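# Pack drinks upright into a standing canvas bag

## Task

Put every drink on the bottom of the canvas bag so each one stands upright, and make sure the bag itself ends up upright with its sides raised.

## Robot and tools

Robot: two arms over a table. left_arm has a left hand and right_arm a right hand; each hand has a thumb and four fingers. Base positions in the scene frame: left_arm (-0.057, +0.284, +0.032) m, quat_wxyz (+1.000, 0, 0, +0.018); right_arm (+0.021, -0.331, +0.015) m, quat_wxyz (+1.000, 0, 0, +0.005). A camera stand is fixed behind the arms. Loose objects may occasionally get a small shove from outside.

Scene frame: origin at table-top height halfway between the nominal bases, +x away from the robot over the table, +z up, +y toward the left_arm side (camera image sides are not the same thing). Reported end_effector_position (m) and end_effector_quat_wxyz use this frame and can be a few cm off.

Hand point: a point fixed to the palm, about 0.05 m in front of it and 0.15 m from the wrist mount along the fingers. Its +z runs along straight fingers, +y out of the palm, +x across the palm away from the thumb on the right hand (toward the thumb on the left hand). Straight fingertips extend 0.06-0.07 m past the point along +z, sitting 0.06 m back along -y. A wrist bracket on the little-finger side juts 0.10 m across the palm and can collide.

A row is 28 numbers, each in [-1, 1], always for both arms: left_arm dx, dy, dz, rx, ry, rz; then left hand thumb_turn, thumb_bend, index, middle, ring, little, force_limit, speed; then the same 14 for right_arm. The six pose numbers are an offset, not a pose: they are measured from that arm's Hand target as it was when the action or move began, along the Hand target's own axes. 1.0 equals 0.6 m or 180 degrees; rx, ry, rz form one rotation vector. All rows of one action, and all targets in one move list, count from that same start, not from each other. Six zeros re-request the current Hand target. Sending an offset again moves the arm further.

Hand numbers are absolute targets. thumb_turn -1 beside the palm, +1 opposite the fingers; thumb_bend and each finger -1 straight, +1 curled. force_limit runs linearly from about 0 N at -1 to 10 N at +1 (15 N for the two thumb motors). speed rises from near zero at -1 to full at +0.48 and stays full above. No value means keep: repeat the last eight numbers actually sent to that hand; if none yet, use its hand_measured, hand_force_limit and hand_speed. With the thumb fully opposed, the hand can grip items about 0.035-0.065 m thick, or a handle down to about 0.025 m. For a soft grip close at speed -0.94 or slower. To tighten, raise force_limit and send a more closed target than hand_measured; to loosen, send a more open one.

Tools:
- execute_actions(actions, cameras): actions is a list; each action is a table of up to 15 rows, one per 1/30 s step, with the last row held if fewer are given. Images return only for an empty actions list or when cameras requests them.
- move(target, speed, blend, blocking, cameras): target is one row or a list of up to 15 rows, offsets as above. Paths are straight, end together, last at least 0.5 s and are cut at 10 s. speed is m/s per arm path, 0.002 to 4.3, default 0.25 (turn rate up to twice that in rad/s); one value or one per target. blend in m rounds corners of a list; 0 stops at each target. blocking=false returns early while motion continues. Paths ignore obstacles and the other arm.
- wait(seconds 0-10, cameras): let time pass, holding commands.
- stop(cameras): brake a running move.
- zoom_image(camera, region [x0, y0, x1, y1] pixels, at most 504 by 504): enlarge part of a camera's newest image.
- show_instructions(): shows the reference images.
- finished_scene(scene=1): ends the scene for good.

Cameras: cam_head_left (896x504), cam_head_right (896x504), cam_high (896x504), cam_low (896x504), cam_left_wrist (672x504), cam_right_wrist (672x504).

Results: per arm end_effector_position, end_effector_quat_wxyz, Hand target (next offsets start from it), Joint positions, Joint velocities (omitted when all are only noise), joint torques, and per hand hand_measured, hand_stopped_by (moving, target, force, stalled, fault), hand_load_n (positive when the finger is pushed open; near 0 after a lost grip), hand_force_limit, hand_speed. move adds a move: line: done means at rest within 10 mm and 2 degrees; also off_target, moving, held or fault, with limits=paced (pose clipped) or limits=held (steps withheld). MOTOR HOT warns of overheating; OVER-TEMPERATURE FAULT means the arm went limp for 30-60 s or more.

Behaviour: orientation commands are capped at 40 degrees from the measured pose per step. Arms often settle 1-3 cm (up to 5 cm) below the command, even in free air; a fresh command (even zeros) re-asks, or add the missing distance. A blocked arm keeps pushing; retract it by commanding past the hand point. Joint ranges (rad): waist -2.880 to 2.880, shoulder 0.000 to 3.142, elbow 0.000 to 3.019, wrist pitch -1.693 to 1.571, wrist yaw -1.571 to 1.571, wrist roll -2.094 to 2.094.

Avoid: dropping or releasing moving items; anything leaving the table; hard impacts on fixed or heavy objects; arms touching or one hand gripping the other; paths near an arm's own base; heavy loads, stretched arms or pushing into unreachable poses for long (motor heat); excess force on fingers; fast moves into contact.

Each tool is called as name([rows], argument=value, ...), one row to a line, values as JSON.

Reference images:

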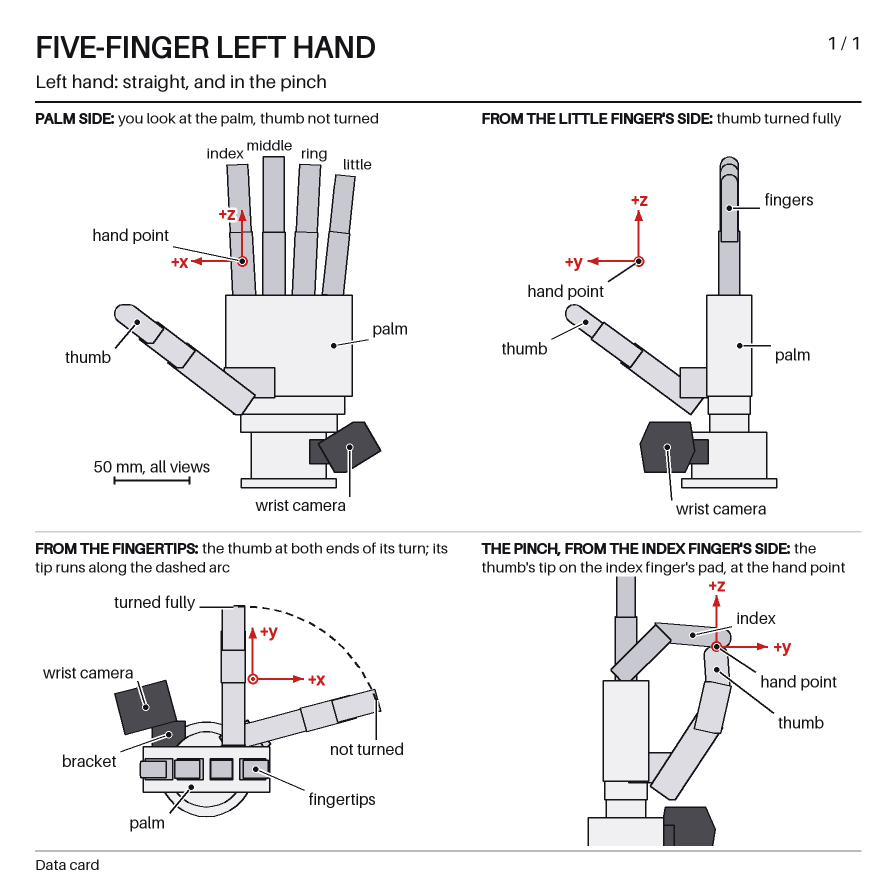

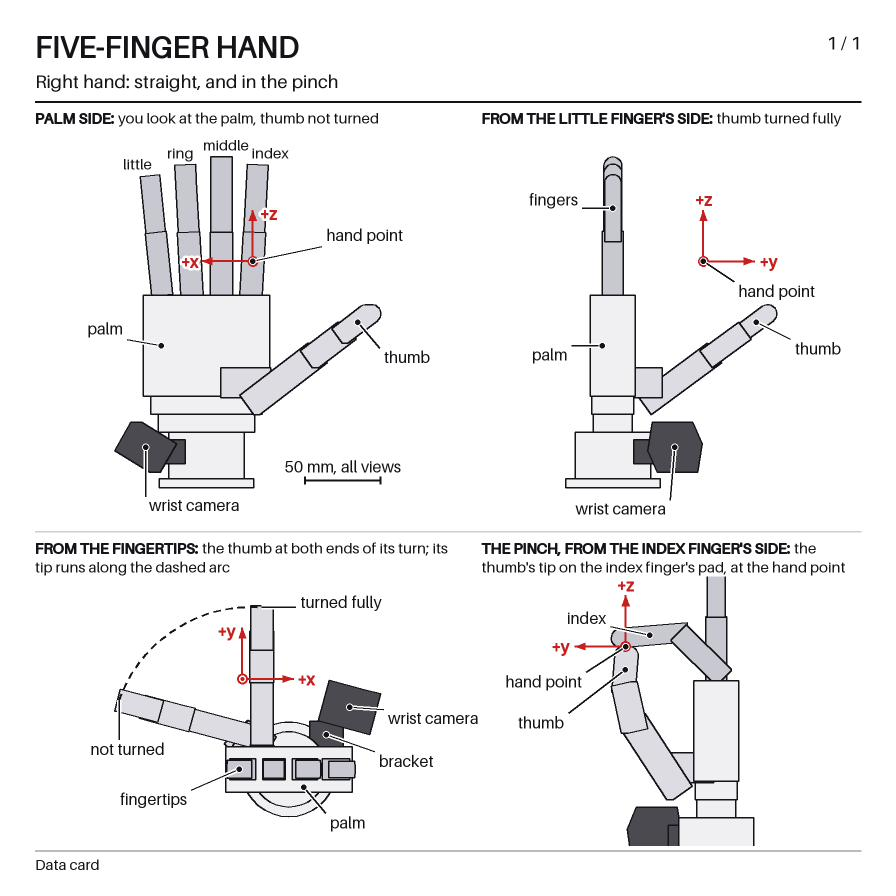

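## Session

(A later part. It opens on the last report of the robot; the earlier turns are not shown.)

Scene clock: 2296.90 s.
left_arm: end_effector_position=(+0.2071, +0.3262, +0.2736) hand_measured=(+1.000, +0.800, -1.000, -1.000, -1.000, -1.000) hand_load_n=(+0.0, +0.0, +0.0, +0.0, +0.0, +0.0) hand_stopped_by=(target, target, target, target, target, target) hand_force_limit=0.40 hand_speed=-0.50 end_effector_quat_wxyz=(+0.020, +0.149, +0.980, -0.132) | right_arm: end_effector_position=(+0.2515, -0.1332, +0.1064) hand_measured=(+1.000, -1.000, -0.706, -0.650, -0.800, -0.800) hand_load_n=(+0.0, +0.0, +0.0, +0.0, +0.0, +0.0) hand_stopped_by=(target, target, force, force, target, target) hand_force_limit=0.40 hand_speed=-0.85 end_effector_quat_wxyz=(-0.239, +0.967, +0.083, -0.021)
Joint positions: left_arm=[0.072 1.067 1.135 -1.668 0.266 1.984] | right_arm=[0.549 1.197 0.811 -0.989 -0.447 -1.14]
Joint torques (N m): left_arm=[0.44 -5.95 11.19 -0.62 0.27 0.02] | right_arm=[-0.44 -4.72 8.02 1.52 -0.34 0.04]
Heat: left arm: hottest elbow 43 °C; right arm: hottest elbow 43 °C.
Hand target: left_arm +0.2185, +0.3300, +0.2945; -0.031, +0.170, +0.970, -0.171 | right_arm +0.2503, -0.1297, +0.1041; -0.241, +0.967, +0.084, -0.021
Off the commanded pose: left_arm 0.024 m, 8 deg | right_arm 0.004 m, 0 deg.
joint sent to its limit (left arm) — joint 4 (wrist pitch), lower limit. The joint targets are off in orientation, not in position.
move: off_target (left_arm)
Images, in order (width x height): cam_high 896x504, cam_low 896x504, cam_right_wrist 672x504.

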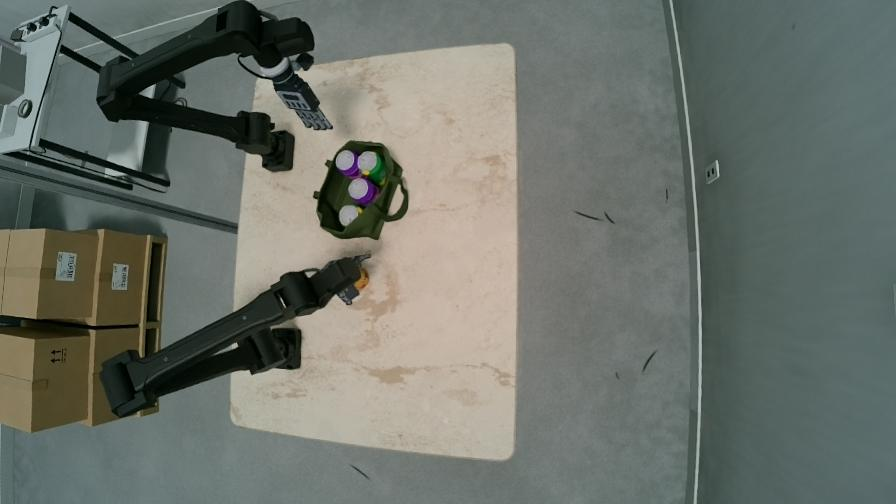

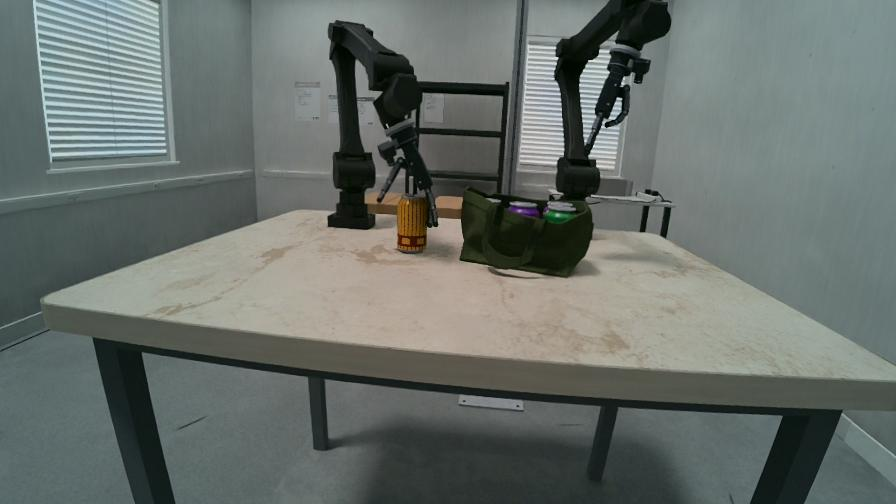

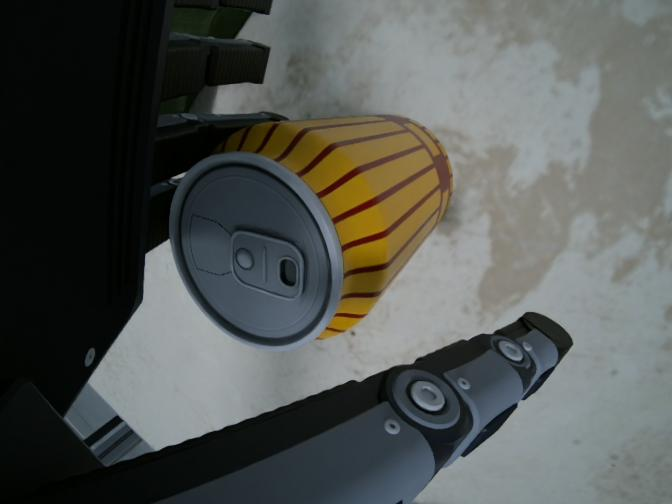

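move([
  [0,0,0,0,0,0, 1,0.8,-1,-1,-1,-1,0.4,-0.5, 0,0,0,0,0,0, 1,-1,-0.8,-0.8,-0.8,-0.8,0.4,-0.85],
  [0,0,0,0,0,0, 1,0.8,-1,-1,-1,-1,0.4,-0.5, 0,-0.038,-0.0356,0,0,0, 1,-1,-0.8,-0.8,-0.8,-0.8,0.4,-0.85],
], speed=[0.05,0.06], cameras=["cam_right_wrist","cam_high","cam_low"])

Scene clock: 2299.37 s.
left_arm: end_effector_position=(+0.2071, +0.3262, +0.2736) hand_measured=(+1.000, +0.800, -1.000, -1.000, -1.000, -1.000) hand_load_n=(+0.0, +0.0, +0.0, +0.0, +0.0, +0.0) hand_stopped_by=(target, target, target, target, target, target) hand_force_limit=0.40 hand_speed=-0.50 end_effector_quat_wxyz=(+0.020, +0.149, +0.980, -0.132) | right_arm: end_effector_position=(+0.2328, -0.1334, +0.1095) hand_measured=(+1.000, -1.000, -0.800, -0.800, -0.800, -0.800) hand_load_n=(+0.0, +0.0, +0.0, +0.0, +0.0, +0.0) hand_stopped_by=(target, target, target, target, target, target) hand_force_limit=0.40 hand_speed=-0.85 end_effector_quat_wxyz=(-0.229, +0.969, +0.078, -0.045)
Joint positions: left_arm=[0.072 1.067 1.135 -1.668 0.266 1.984] | right_arm=[0.578 1.189 0.811 -1.038 -0.446 -1.109]
Joint torques (N m): left_arm=[0.38 -5.95 11.18 -0.62 0.27 0.03] | right_arm=[-0.56 -5.95 12.94 0.38 -0.17 0.02]
Heat: left arm: hottest elbow 44 °C; right arm: hottest elbow 43 °C.
Hand target: left_arm +0.2185, +0.3300, +0.2945; -0.031, +0.170, +0.970, -0.171 | right_arm +0.2485, -0.1198, +0.1336; -0.241, +0.967, +0.084, -0.021
Off the commanded pose: left_arm 0.024 m, 8 deg | right_arm 0.032 m, 3 deg.
joint sent to its limit (left arm) — joint 4 (wrist pitch), lower limit. The joint targets are off in orientation, not in position.
move: off_target (left_arm, right_arm)
Images, in order (width x height): cam_high 896x504, cam_low 896x504, cam_right_wrist 672x504.

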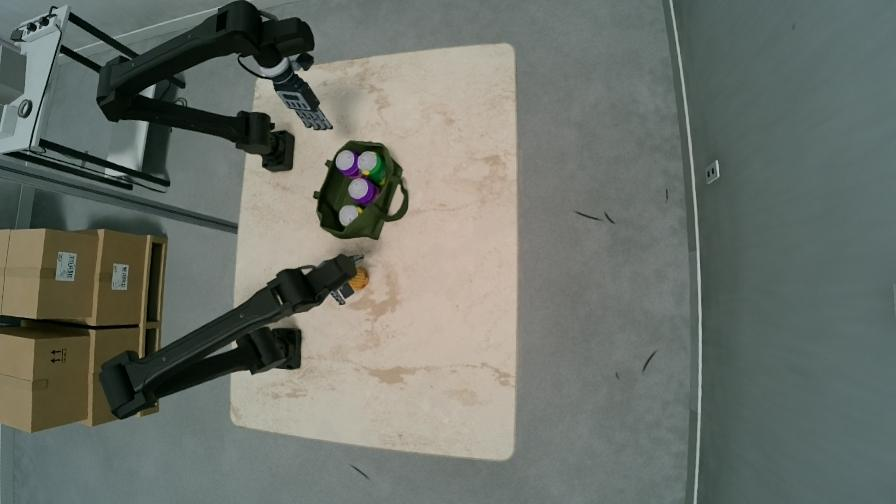

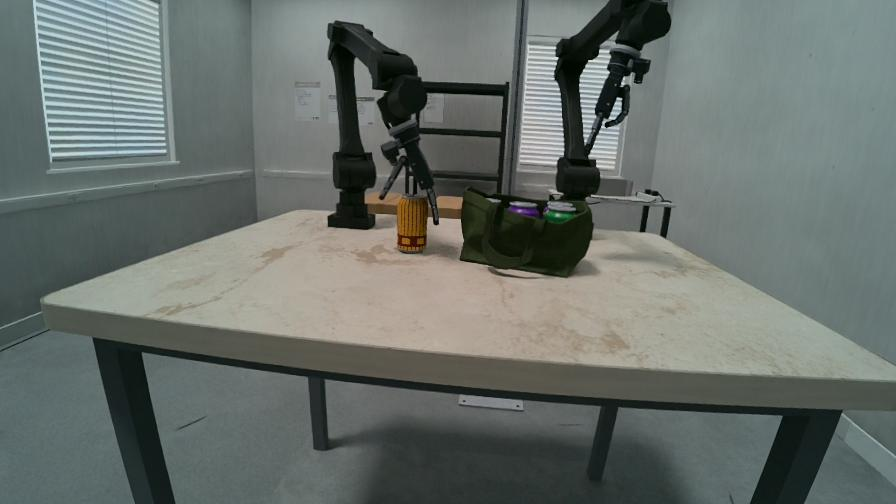

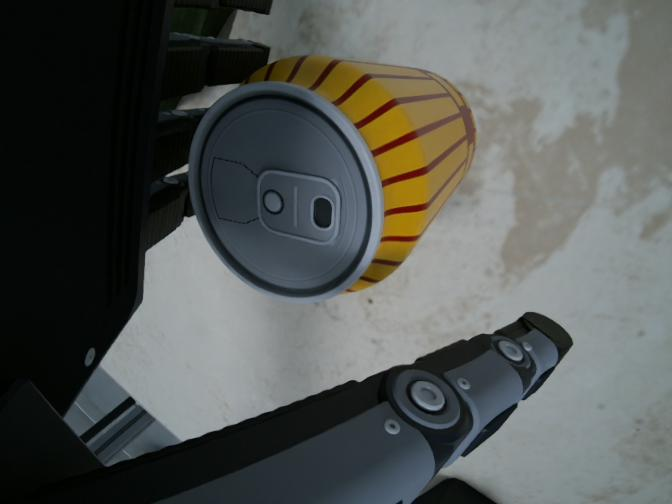

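move(target=[0,0,0,0,0,0, 1,0.8,-1,-1,-1,-1,0.4,-0.5, 0,-0.130,-0.2443,0,0,0, 1,-1,-0.8,-0.8,-0.8,-0.8,0.4,-0.85], speed=0.12, cameras=["cam_right_wrist","cam_high","cam_low"])

Scene clock: 2301.77 s.
left_arm: end_effector_position=(+0.2071, +0.3262, +0.2736) hand_measured=(+1.000, +0.800, -1.000, -1.000, -1.000, -1.000) hand_load_n=(+0.0, +0.0, +0.0, +0.0, +0.0, +0.0) hand_stopped_by=(target, target, target, target, target, target) hand_force_limit=0.40 hand_speed=-0.50 end_effector_quat_wxyz=(+0.020, +0.149, +0.980, -0.132) | right_arm: end_effector_position=(+0.2404, -0.1281, +0.2781) hand_measured=(+1.000, -1.000, -0.800, -0.800, -0.800, -0.800) hand_load_n=(+0.0, +0.0, +0.0, +0.0, +0.0, +0.0) hand_stopped_by=(target, target, target, target, target, target) hand_force_limit=0.40 hand_speed=-0.85 end_effector_quat_wxyz=(-0.232, +0.969, +0.079, -0.039)
Joint positions: left_arm=[0.072 1.067 1.135 -1.668 0.266 1.984] | right_arm=[0.578 1.135 1.22 -1.486 -0.446 -1.106]
Joint torques (N m): left_arm=[0.38 -5.95 11.19 -0.62 0.27 0.02] | right_arm=[-0.5 -4.66 13.72 0.42 -0.17 0.02]
Heat: left arm: hottest elbow 44 °C; right arm: hottest elbow 44 °C.
Hand target: left_arm +0.2185, +0.3300, +0.2945; -0.031, +0.170, +0.970, -0.171 | right_arm +0.2485, -0.1197, +0.2997; -0.241, +0.967, +0.084, -0.021
Off the commanded pose: left_arm 0.024 m, 8 deg | right_arm 0.025 m, 2 deg.
joint sent to its limit (left arm) — joint 4 (wrist pitch), lower limit. The joint targets are off in orientation, not in position.
move: off_target (left_arm, right_arm)
Images, in order (width x height): cam_high 896x504, cam_low 896x504, cam_right_wrist 672x504.

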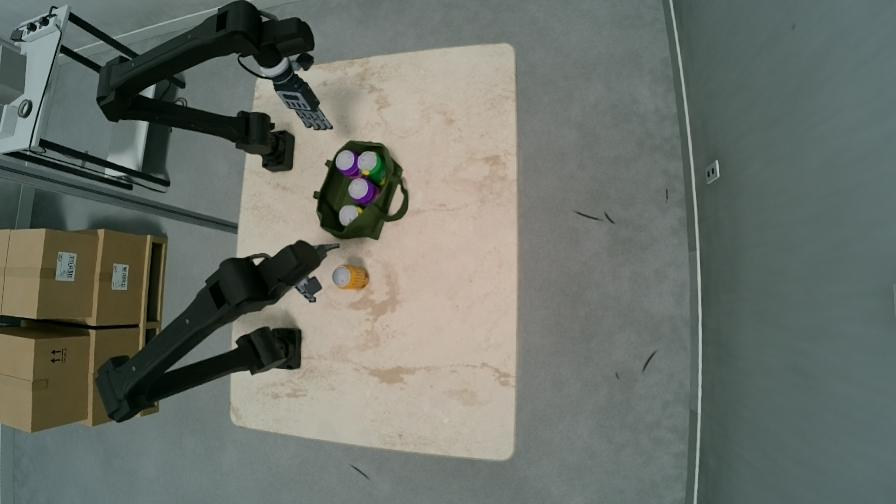

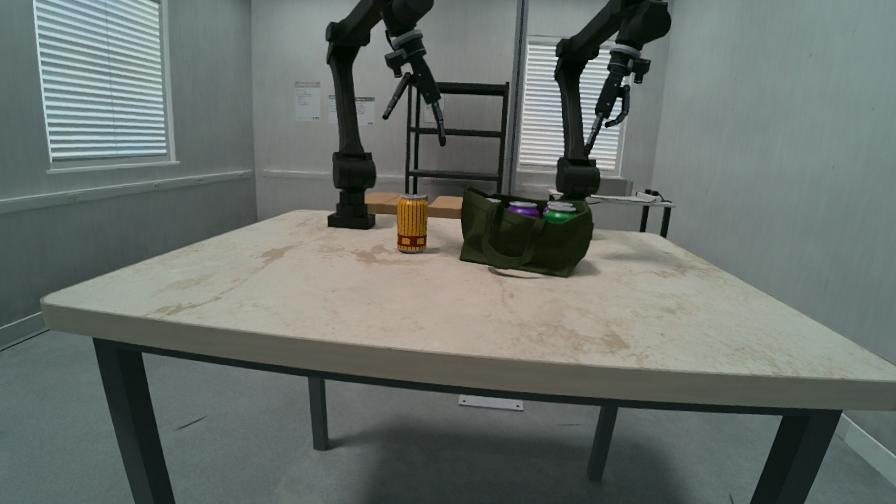

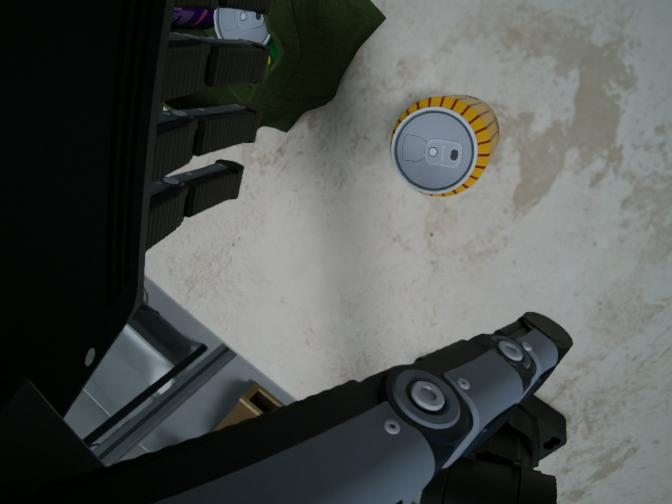

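move(target=[0,0,0,0,0,0, 1,0.8,-1,-1,-1,-1,0.4,-0.5, -0.0728,0.353,-0.2443,0,0,0, 1,-1,-0.8,-0.8,-0.8,-0.8,0.4,-0.85], speed=0.25, cameras=["cam_head_left","cam_head_right","cam_high","cam_low"])

zoom_image(camera="cam_high", region=[290, 190, 410, 310])

Scene clock: 2306.43 s.
left_arm: end_effector_position=(+0.2071, +0.3262, +0.2736) hand_measured=(+1.000, +0.800, -1.000, -1.000, -1.000, -1.000) hand_load_n=(+0.0, +0.0, +0.0, +0.0, +0.0, +0.0) hand_stopped_by=(target, target, target, target, target, target) hand_force_limit=0.40 hand_speed=-0.50 end_effector_quat_wxyz=(+0.020, +0.149, +0.980, -0.132) | right_arm: end_effector_position=(+0.2539, -0.3768, +0.3328) hand_measured=(+1.000, -1.000, -0.800, -0.800, -0.800, -0.800) hand_load_n=(+0.0, +0.0, +0.0, +0.0, +0.0, +0.0) hand_stopped_by=(target, target, target, target, target, target) hand_force_limit=0.40 hand_speed=-0.85 end_effector_quat_wxyz=(-0.140, +0.978, +0.036, +0.150)
Joint positions: left_arm=[0.072 1.067 1.135 -1.668 0.266 1.984] | right_arm=[-0.215 0.868 1.214 -1.683 -0.343 -1.81]
Joint torques (N m): left_arm=[0.44 -6.01 11.19 -0.62 0.27 0.03] | right_arm=[-1.55 -0.56 8.02 0.58 -0.08 -0.16]
Heat: left arm: hottest elbow 44 °C; right arm: hottest elbow 45 °C.
Hand target: left_arm +0.2185, +0.3300, +0.2945; -0.031, +0.170, +0.970, -0.171 | right_arm +0.2498, -0.3792, +0.3297; -0.241, +0.967, +0.084, -0.021
Off the commanded pose: left_arm 0.024 m, 8 deg | right_arm 0.006 m, 23 deg.
joint sent to its limit (left arm) — joint 4 (wrist pitch), lower limit. The joint targets are off in orientation, not in position.
joint sent to its limit (right arm) — joint 4 (wrist pitch), lower limit. The joint targets are off in orientation, not in position.
move: off_target (left_arm, right_arm)
Images, in order (width x height): cam_head_left 896x504, cam_head_right 896x504, cam_high 896x504, cam_low 896x504.

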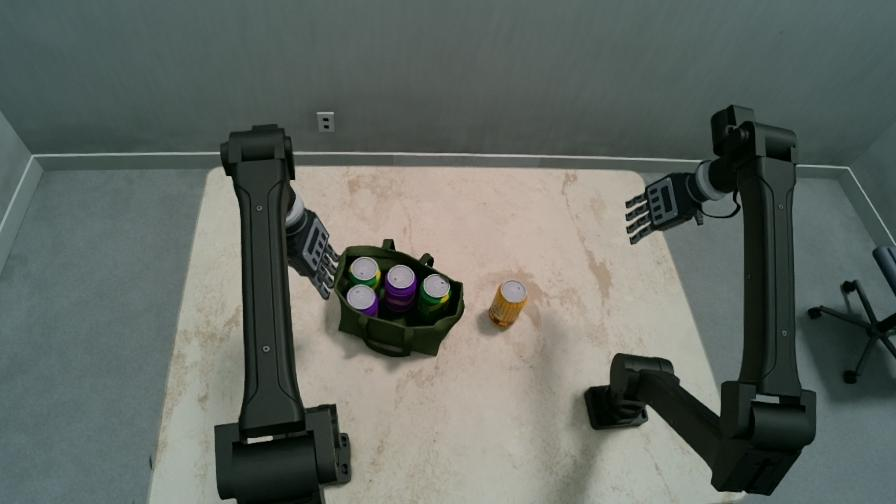

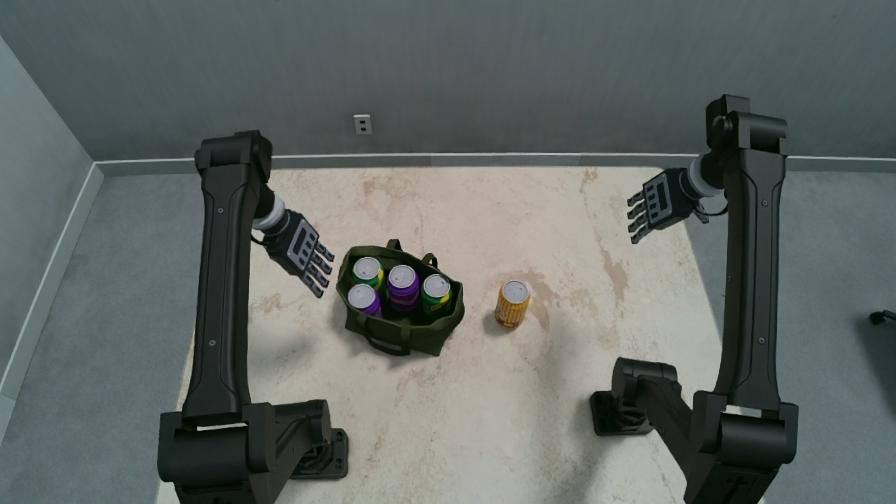

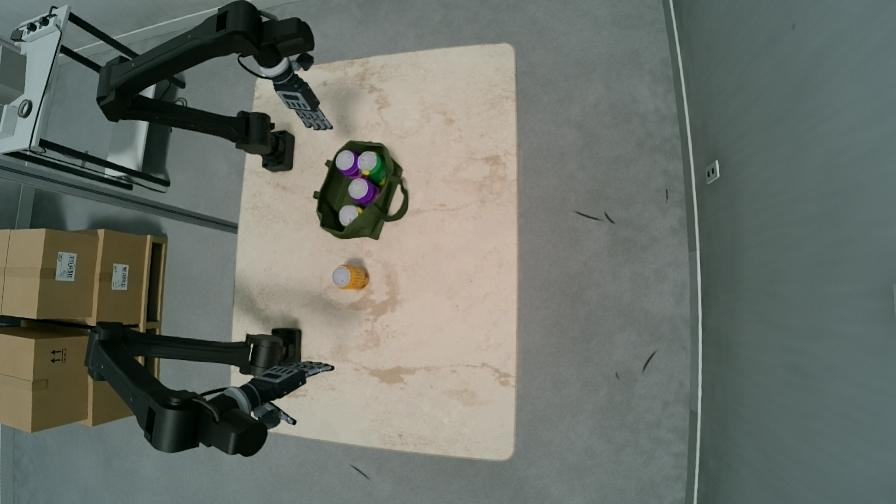

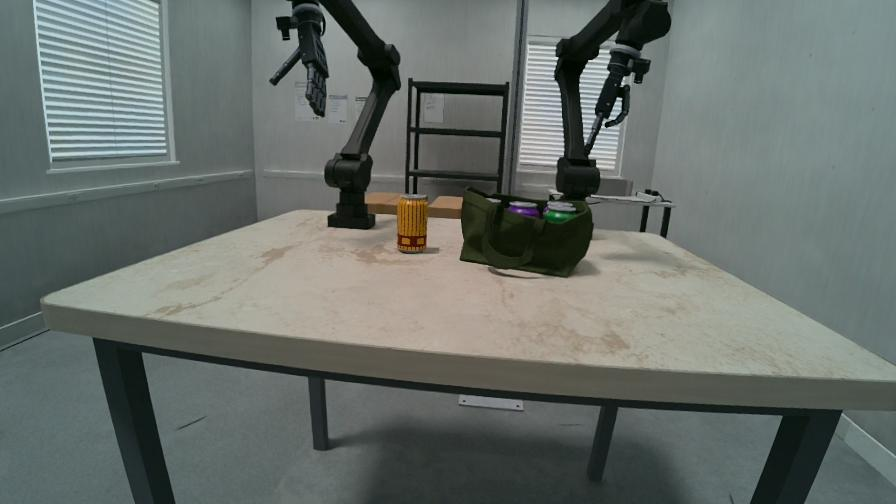

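Scaled by 4.200 from the camera's 896x504 image, which has a finer 1280x720 frame.

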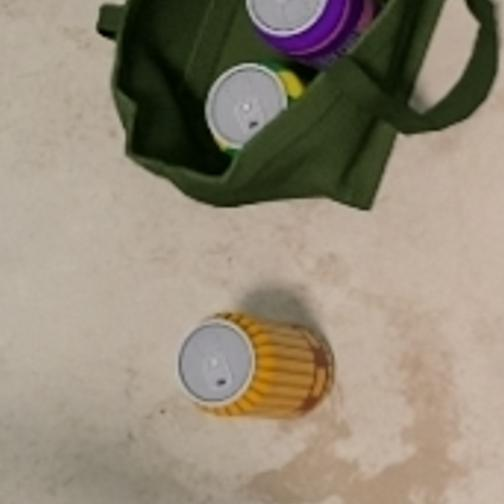

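zoom_image(camera="cam_low", region=[440, 160, 620, 290])

zoom_image(camera="cam_head_left", region=[310, 220, 490, 370])

zoom_image(camera="cam_high", region=[290, 125, 410, 245])

Scaled by 2.800 from the camera's 896x504 image, which has a finer 1280x720 frame.

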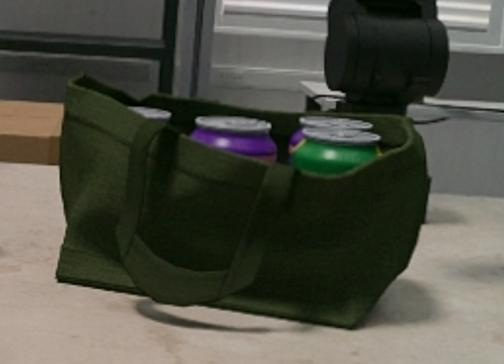

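Scaled by 2.800 from the camera's 896x504 image, which has a finer 1280x720 frame.

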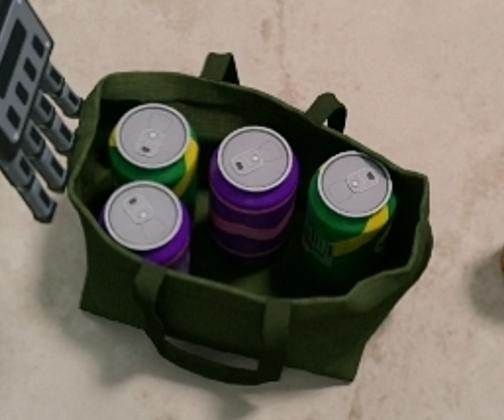

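Scaled by 4.200 from the camera's 896x504 image, which has a finer 1280x720 frame.

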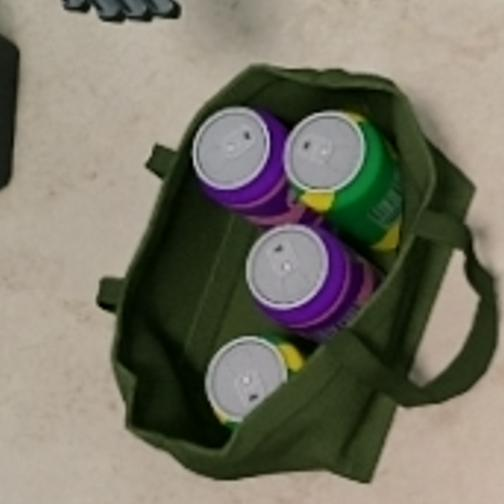

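move([
  [-0.1676,-0.2686,0.0170,0.0370,-0.1809,-0.4063, 1,-1,-0.8,-0.8,-0.8,1,0.4,-0.5, 0,0,0,0,0,0, 1,-1,-0.8,-0.8,-0.8,-0.8,0.4,-0.85],
  [-0.3403,-0.6802,0.2378,0.0084,-0.3729,-0.8376, 1,-1,-0.8,-0.8,-0.8,1,0.4,-0.5, 0,0,0,0,0,0, 1,-1,-0.8,-0.8,-0.8,-0.8,0.4,-0.85],
], speed=0.25, blend=[0.05,0], cameras=["all"])

Scene clock: 2332.57 s.
left_arm: end_effector_position=(+0.2579, -0.1321, +0.2791) hand_measured=(+1.000, -1.000, -0.800, -0.800, -0.800, +1.000) hand_load_n=(+0.0, +0.0, +0.0, +0.0, +0.0, +0.0) hand_stopped_by=(target, target, target, target, target, target) hand_force_limit=0.40 hand_speed=-0.50 end_effector_quat_wxyz=(-0.191, +0.922, -0.316, +0.115) | right_arm: end_effector_position=(+0.2540, -0.3769, +0.3328) hand_measured=(+1.000, -1.000, -0.800, -0.800, -0.800, -0.800) hand_load_n=(+0.0, +0.0, +0.0, +0.0, +0.0, +0.0) hand_stopped_by=(target, target, target, target, target, target) hand_force_limit=0.40 hand_speed=-0.85 end_effector_quat_wxyz=(-0.140, +0.978, +0.037, +0.150)
Joint positions: left_arm=[-1.039 1.613 1.647 -1.667 -0.445 -1.928] | right_arm=[-0.215 0.868 1.214 -1.683 -0.343 -1.811]
Joint torques (N m): left_arm=[-0.67 -14.39 11.44 -0.73 -0.26 -0.32] | right_arm=[-1.61 -0.56 8.01 0.57 -0.08 -0.14]
Heat: left arm: hottest elbow 45 °C; right arm: hottest elbow 44 °C.
Hand target: left_arm +0.2632, -0.1460, +0.2998; -0.231, +0.926, -0.291, +0.072 | right_arm +0.2498, -0.3792, +0.3297; -0.241, +0.967, +0.084, -0.021
Off the commanded pose: left_arm 0.025 m, 7 deg | right_arm 0.006 m, 23 deg.
joint sent to its limit (left arm) — joint 4 (wrist pitch), lower limit. The joint targets are off in orientation, not in position.
joint sent to its limit (right arm) — joint 4 (wrist pitch), lower limit. The joint targets are off in orientation, not in position.
move: off_target (left_arm, right_arm)

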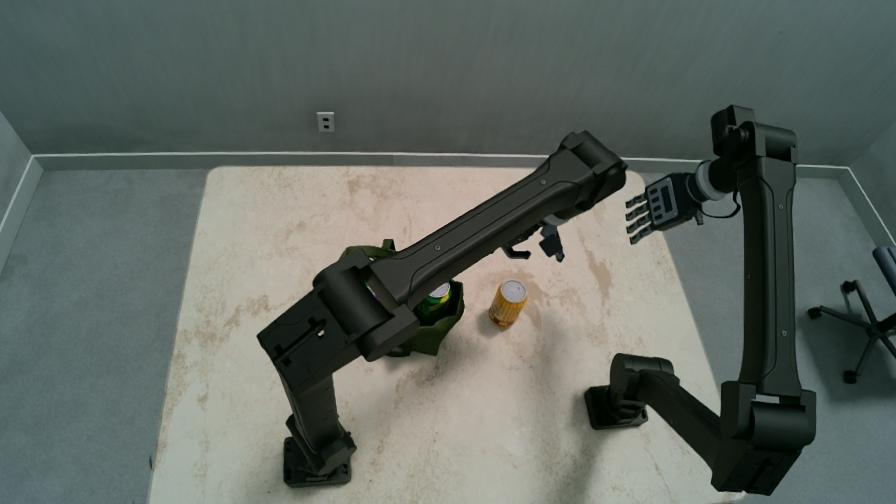

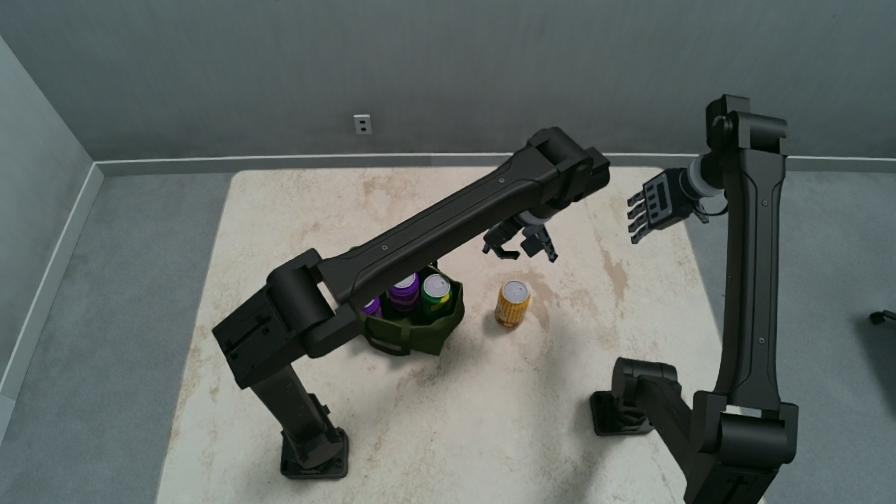

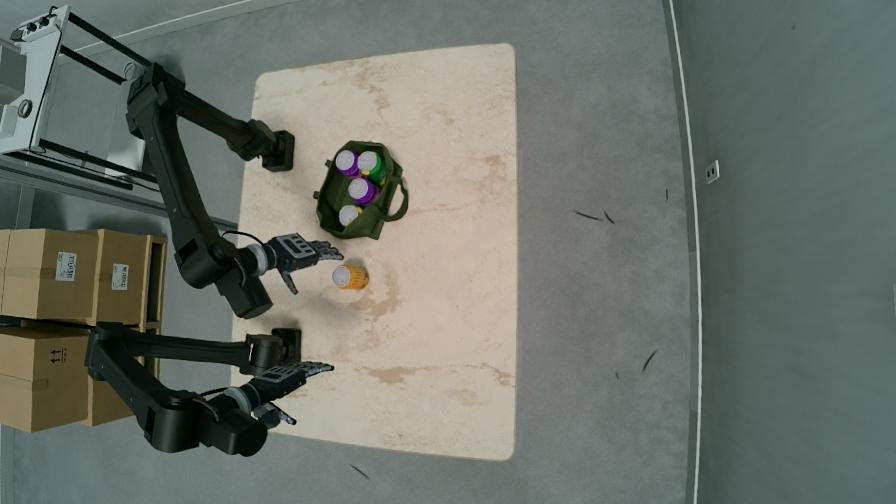

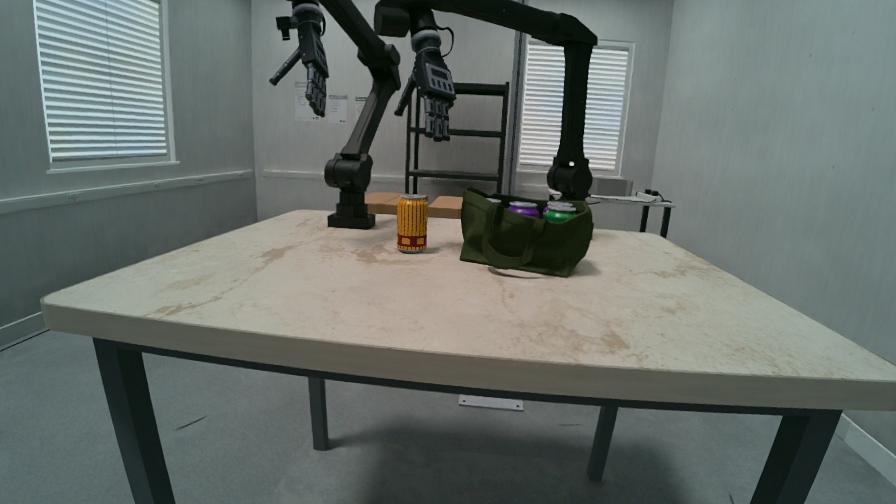

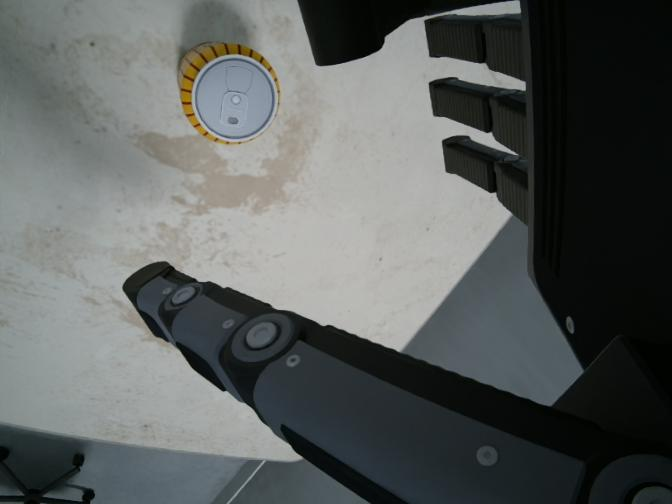

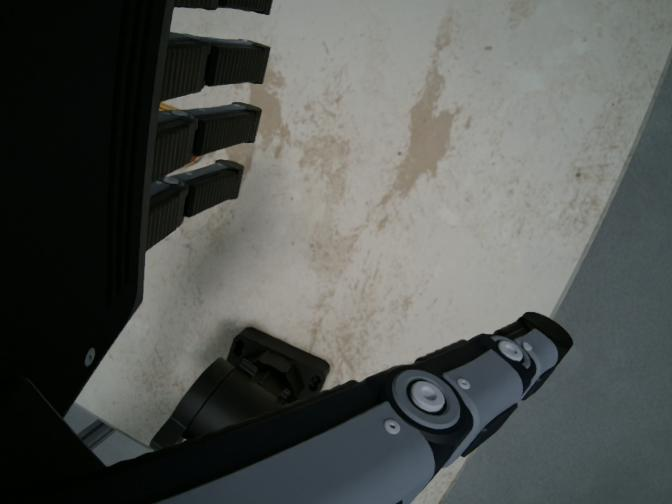

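move(target=[-0.0112,0.0744,0.1492,0,0,0, 1,-1,-0.8,-0.8,-0.8,1,0.4,-0.5, 0,0,0,0,0,0, 1,-1,-0.8,-0.8,-0.8,-0.8,0.4,-0.85], speed=0.12, cameras=["cam_left_wrist","cam_high","cam_low"])

zoom_image(camera="cam_low", region=[350, 100, 530, 280])

Scene clock: 2338.30 s.
left_arm: end_effector_position=(+0.2602, -0.1344, +0.2008) hand_measured=(+1.000, -1.000, -0.800, -0.800, -0.800, +1.000) hand_load_n=(+0.0, +0.0, +0.5, +0.0, +0.0, +0.0) hand_stopped_by=(target, target, target, target, target, target) hand_force_limit=0.40 hand_speed=-0.50 end_effector_quat_wxyz=(-0.234, +0.924, -0.294, +0.066) | right_arm: end_effector_position=(+0.2540, -0.3769, +0.3328) hand_measured=(+1.000, -1.000, -0.800, -0.800, -0.800, -0.800) hand_load_n=(+0.0, +0.0, +0.0, +0.0, +0.0, +0.0) hand_stopped_by=(target, target, target, target, target, target) hand_force_limit=0.40 hand_speed=-0.85 end_effector_quat_wxyz=(-0.140, +0.978, +0.037, +0.150)
Joint positions: left_arm=[-1.045 1.733 1.597 -1.652 -0.445 -2.012] | right_arm=[-0.215 0.868 1.214 -1.683 -0.343 -1.811]
Joint torques (N m): left_arm=[-0.91 -16.56 7.19 -0.13 -0.33 -0.28] | right_arm=[-1.61 -0.56 8.01 0.58 -0.09 -0.14]
Heat: left arm: hottest elbow 45 °C; right arm: hottest elbow 44 °C.
Hand target: left_arm +0.2590, -0.1400, +0.1998; -0.231, +0.926, -0.291, +0.072 | right_arm +0.2498, -0.3792, +0.3297; -0.241, +0.967, +0.084, -0.021
Off the commanded pose: left_arm 0.006 m, 1 deg | right_arm 0.006 m, 23 deg.
joint sent to its limit (right arm) — joint 4 (wrist pitch), lower limit. The joint targets are off in orientation, not in position.
move: off_target (right_arm)
Images, in order (width x height): cam_high 896x504, cam_low 896x504, cam_left_wrist 672x504.

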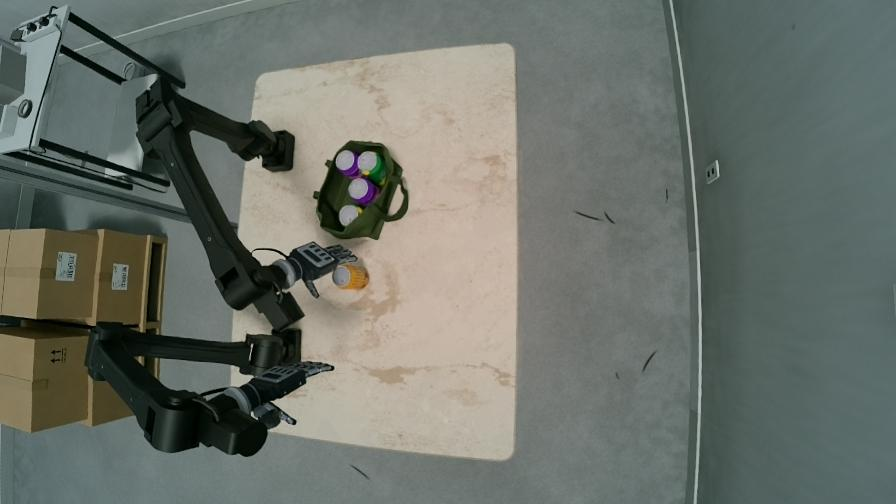

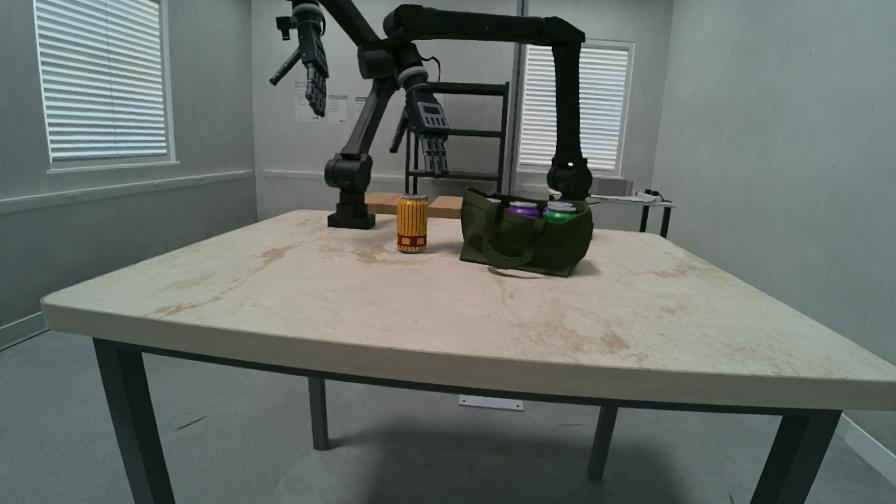

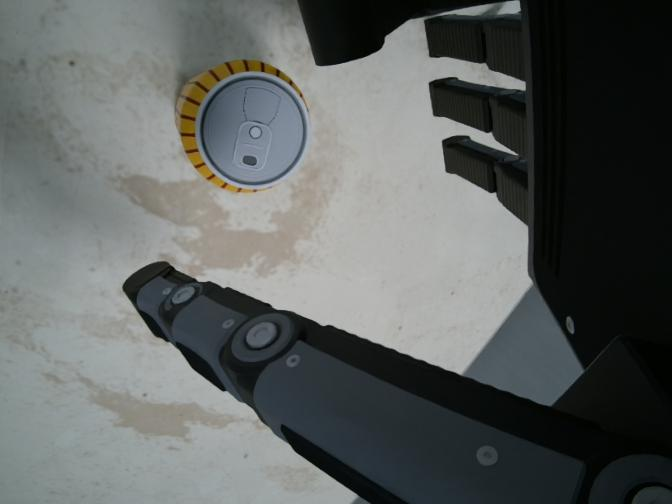

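Scaled by 2.800 from the camera's 896x504 image, which has a finer 1280x720 frame.

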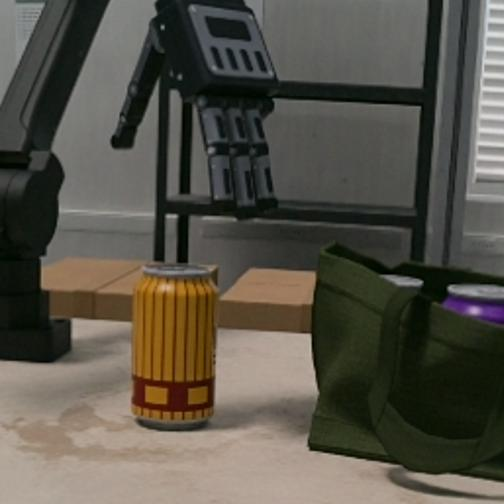

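move(target=[0,0.0479,0.0689,0,0,0, 1,-1,-0.8,-0.8,-0.8,1,0.4,-0.5, 0,0,0,0,0,0, 1,-1,-0.8,-0.8,-0.8,-0.8,0.4,-0.85], speed=0.08, cameras=["cam_left_wrist","cam_high","cam_low"])

zoom_image(camera="cam_low", region=[350, 100, 530, 280])

zoom_image(camera="cam_high", region=[290, 190, 410, 310])

Scene clock: 2341.17 s.
left_arm: end_effector_position=(+0.2574, -0.1398, +0.1532) hand_measured=(+1.000, -1.000, -0.800, -0.800, -0.800, +1.000) hand_load_n=(+0.0, +0.0, +0.0, +0.0, +0.0, +0.5) hand_stopped_by=(target, target, target, target, target, target) hand_force_limit=0.40 hand_speed=-0.50 end_effector_quat_wxyz=(-0.233, +0.924, -0.294, +0.069) | right_arm: end_effector_position=(+0.2540, -0.3769, +0.3328) hand_measured=(+1.000, -1.000, -0.800, -0.800, -0.800, -0.800) hand_load_n=(+0.5, +0.0, +0.0, +0.0, +0.0, +0.0) hand_stopped_by=(target, target, target, target, target, target) hand_force_limit=0.40 hand_speed=-0.85 end_effector_quat_wxyz=(-0.140, +0.978, +0.037, +0.150)
Joint positions: left_arm=[-1.057 1.763 1.51 -1.535 -0.444 -2.024] | right_arm=[-0.215 0.868 1.214 -1.683 -0.343 -1.811]
Joint torques (N m): left_arm=[-0.85 -16.73 6.91 -0.12 -0.27 -0.3] | right_arm=[-1.67 -0.56 7.99 0.59 -0.08 -0.14]
Heat: left arm: hottest elbow 44 °C; right arm: hottest elbow 43 °C.
Hand target: left_arm +0.2555, -0.1449, +0.1497; -0.231, +0.926, -0.291, +0.072 | right_arm +0.2498, -0.3792, +0.3297; -0.241, +0.967, +0.084, -0.021
Off the commanded pose: left_arm 0.006 m, 1 deg | right_arm 0.006 m, 23 deg.
joint sent to its limit (right arm) — joint 4 (wrist pitch), lower limit. The joint targets are off in orientation, not in position.
move: off_target (right_arm)
Images, in order (width x height): cam_high 896x504, cam_low 896x504, cam_left_wrist 672x504.

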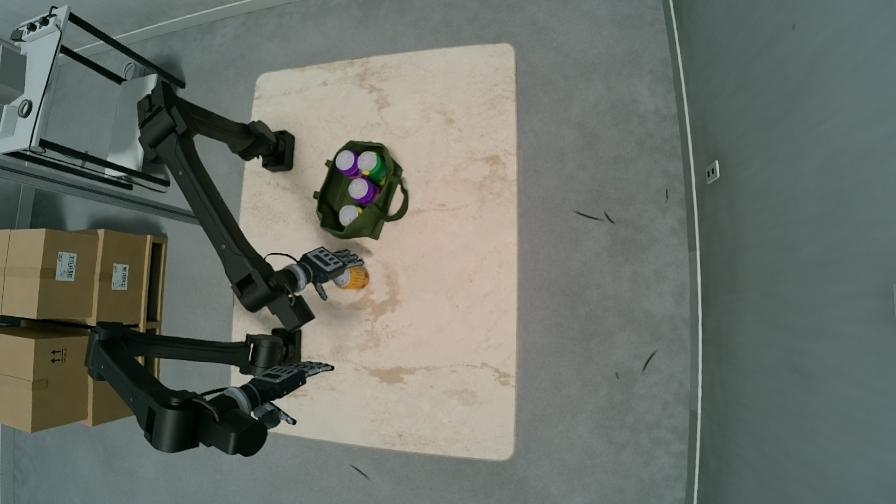

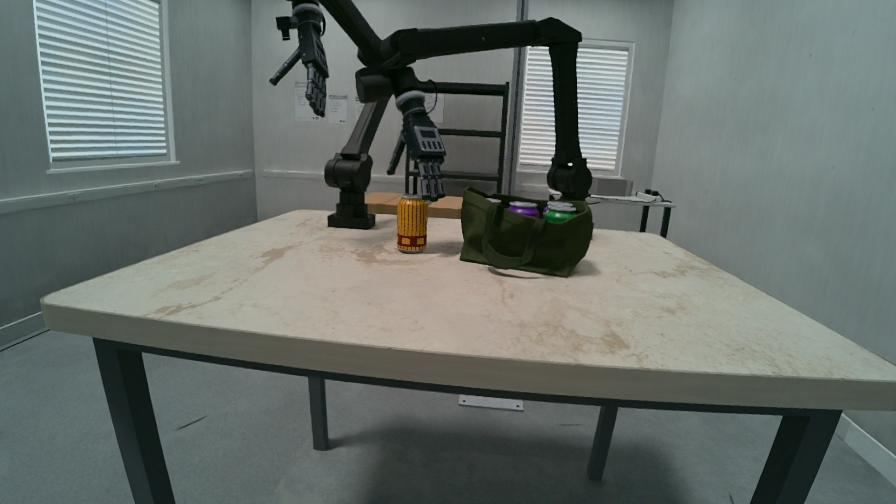

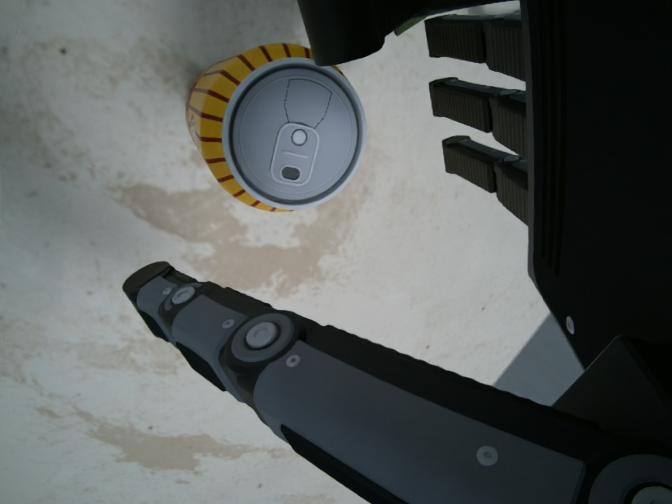

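Scaled by 2.800 from the camera's 896x504 image, which has a finer 1280x720 frame.

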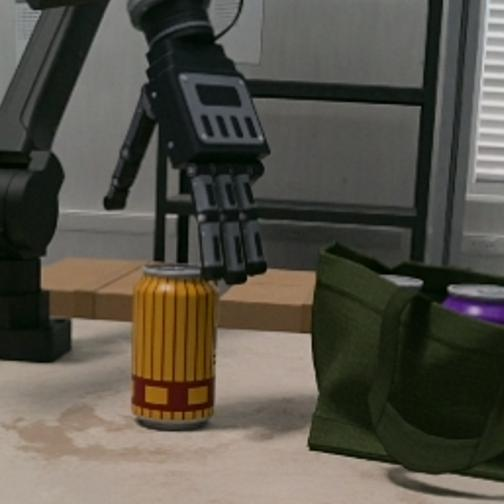

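Scaled by 4.200 from the camera's 896x504 image, which has a finer 1280x720 frame.

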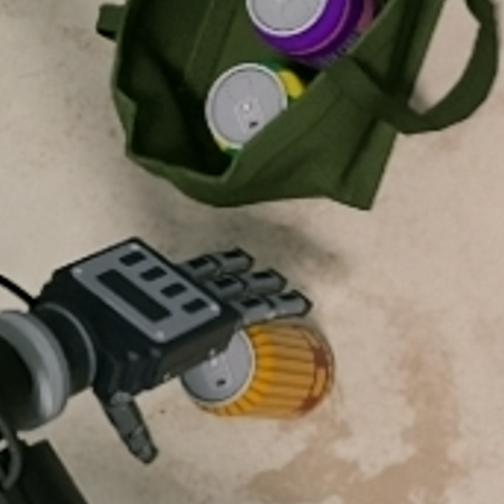

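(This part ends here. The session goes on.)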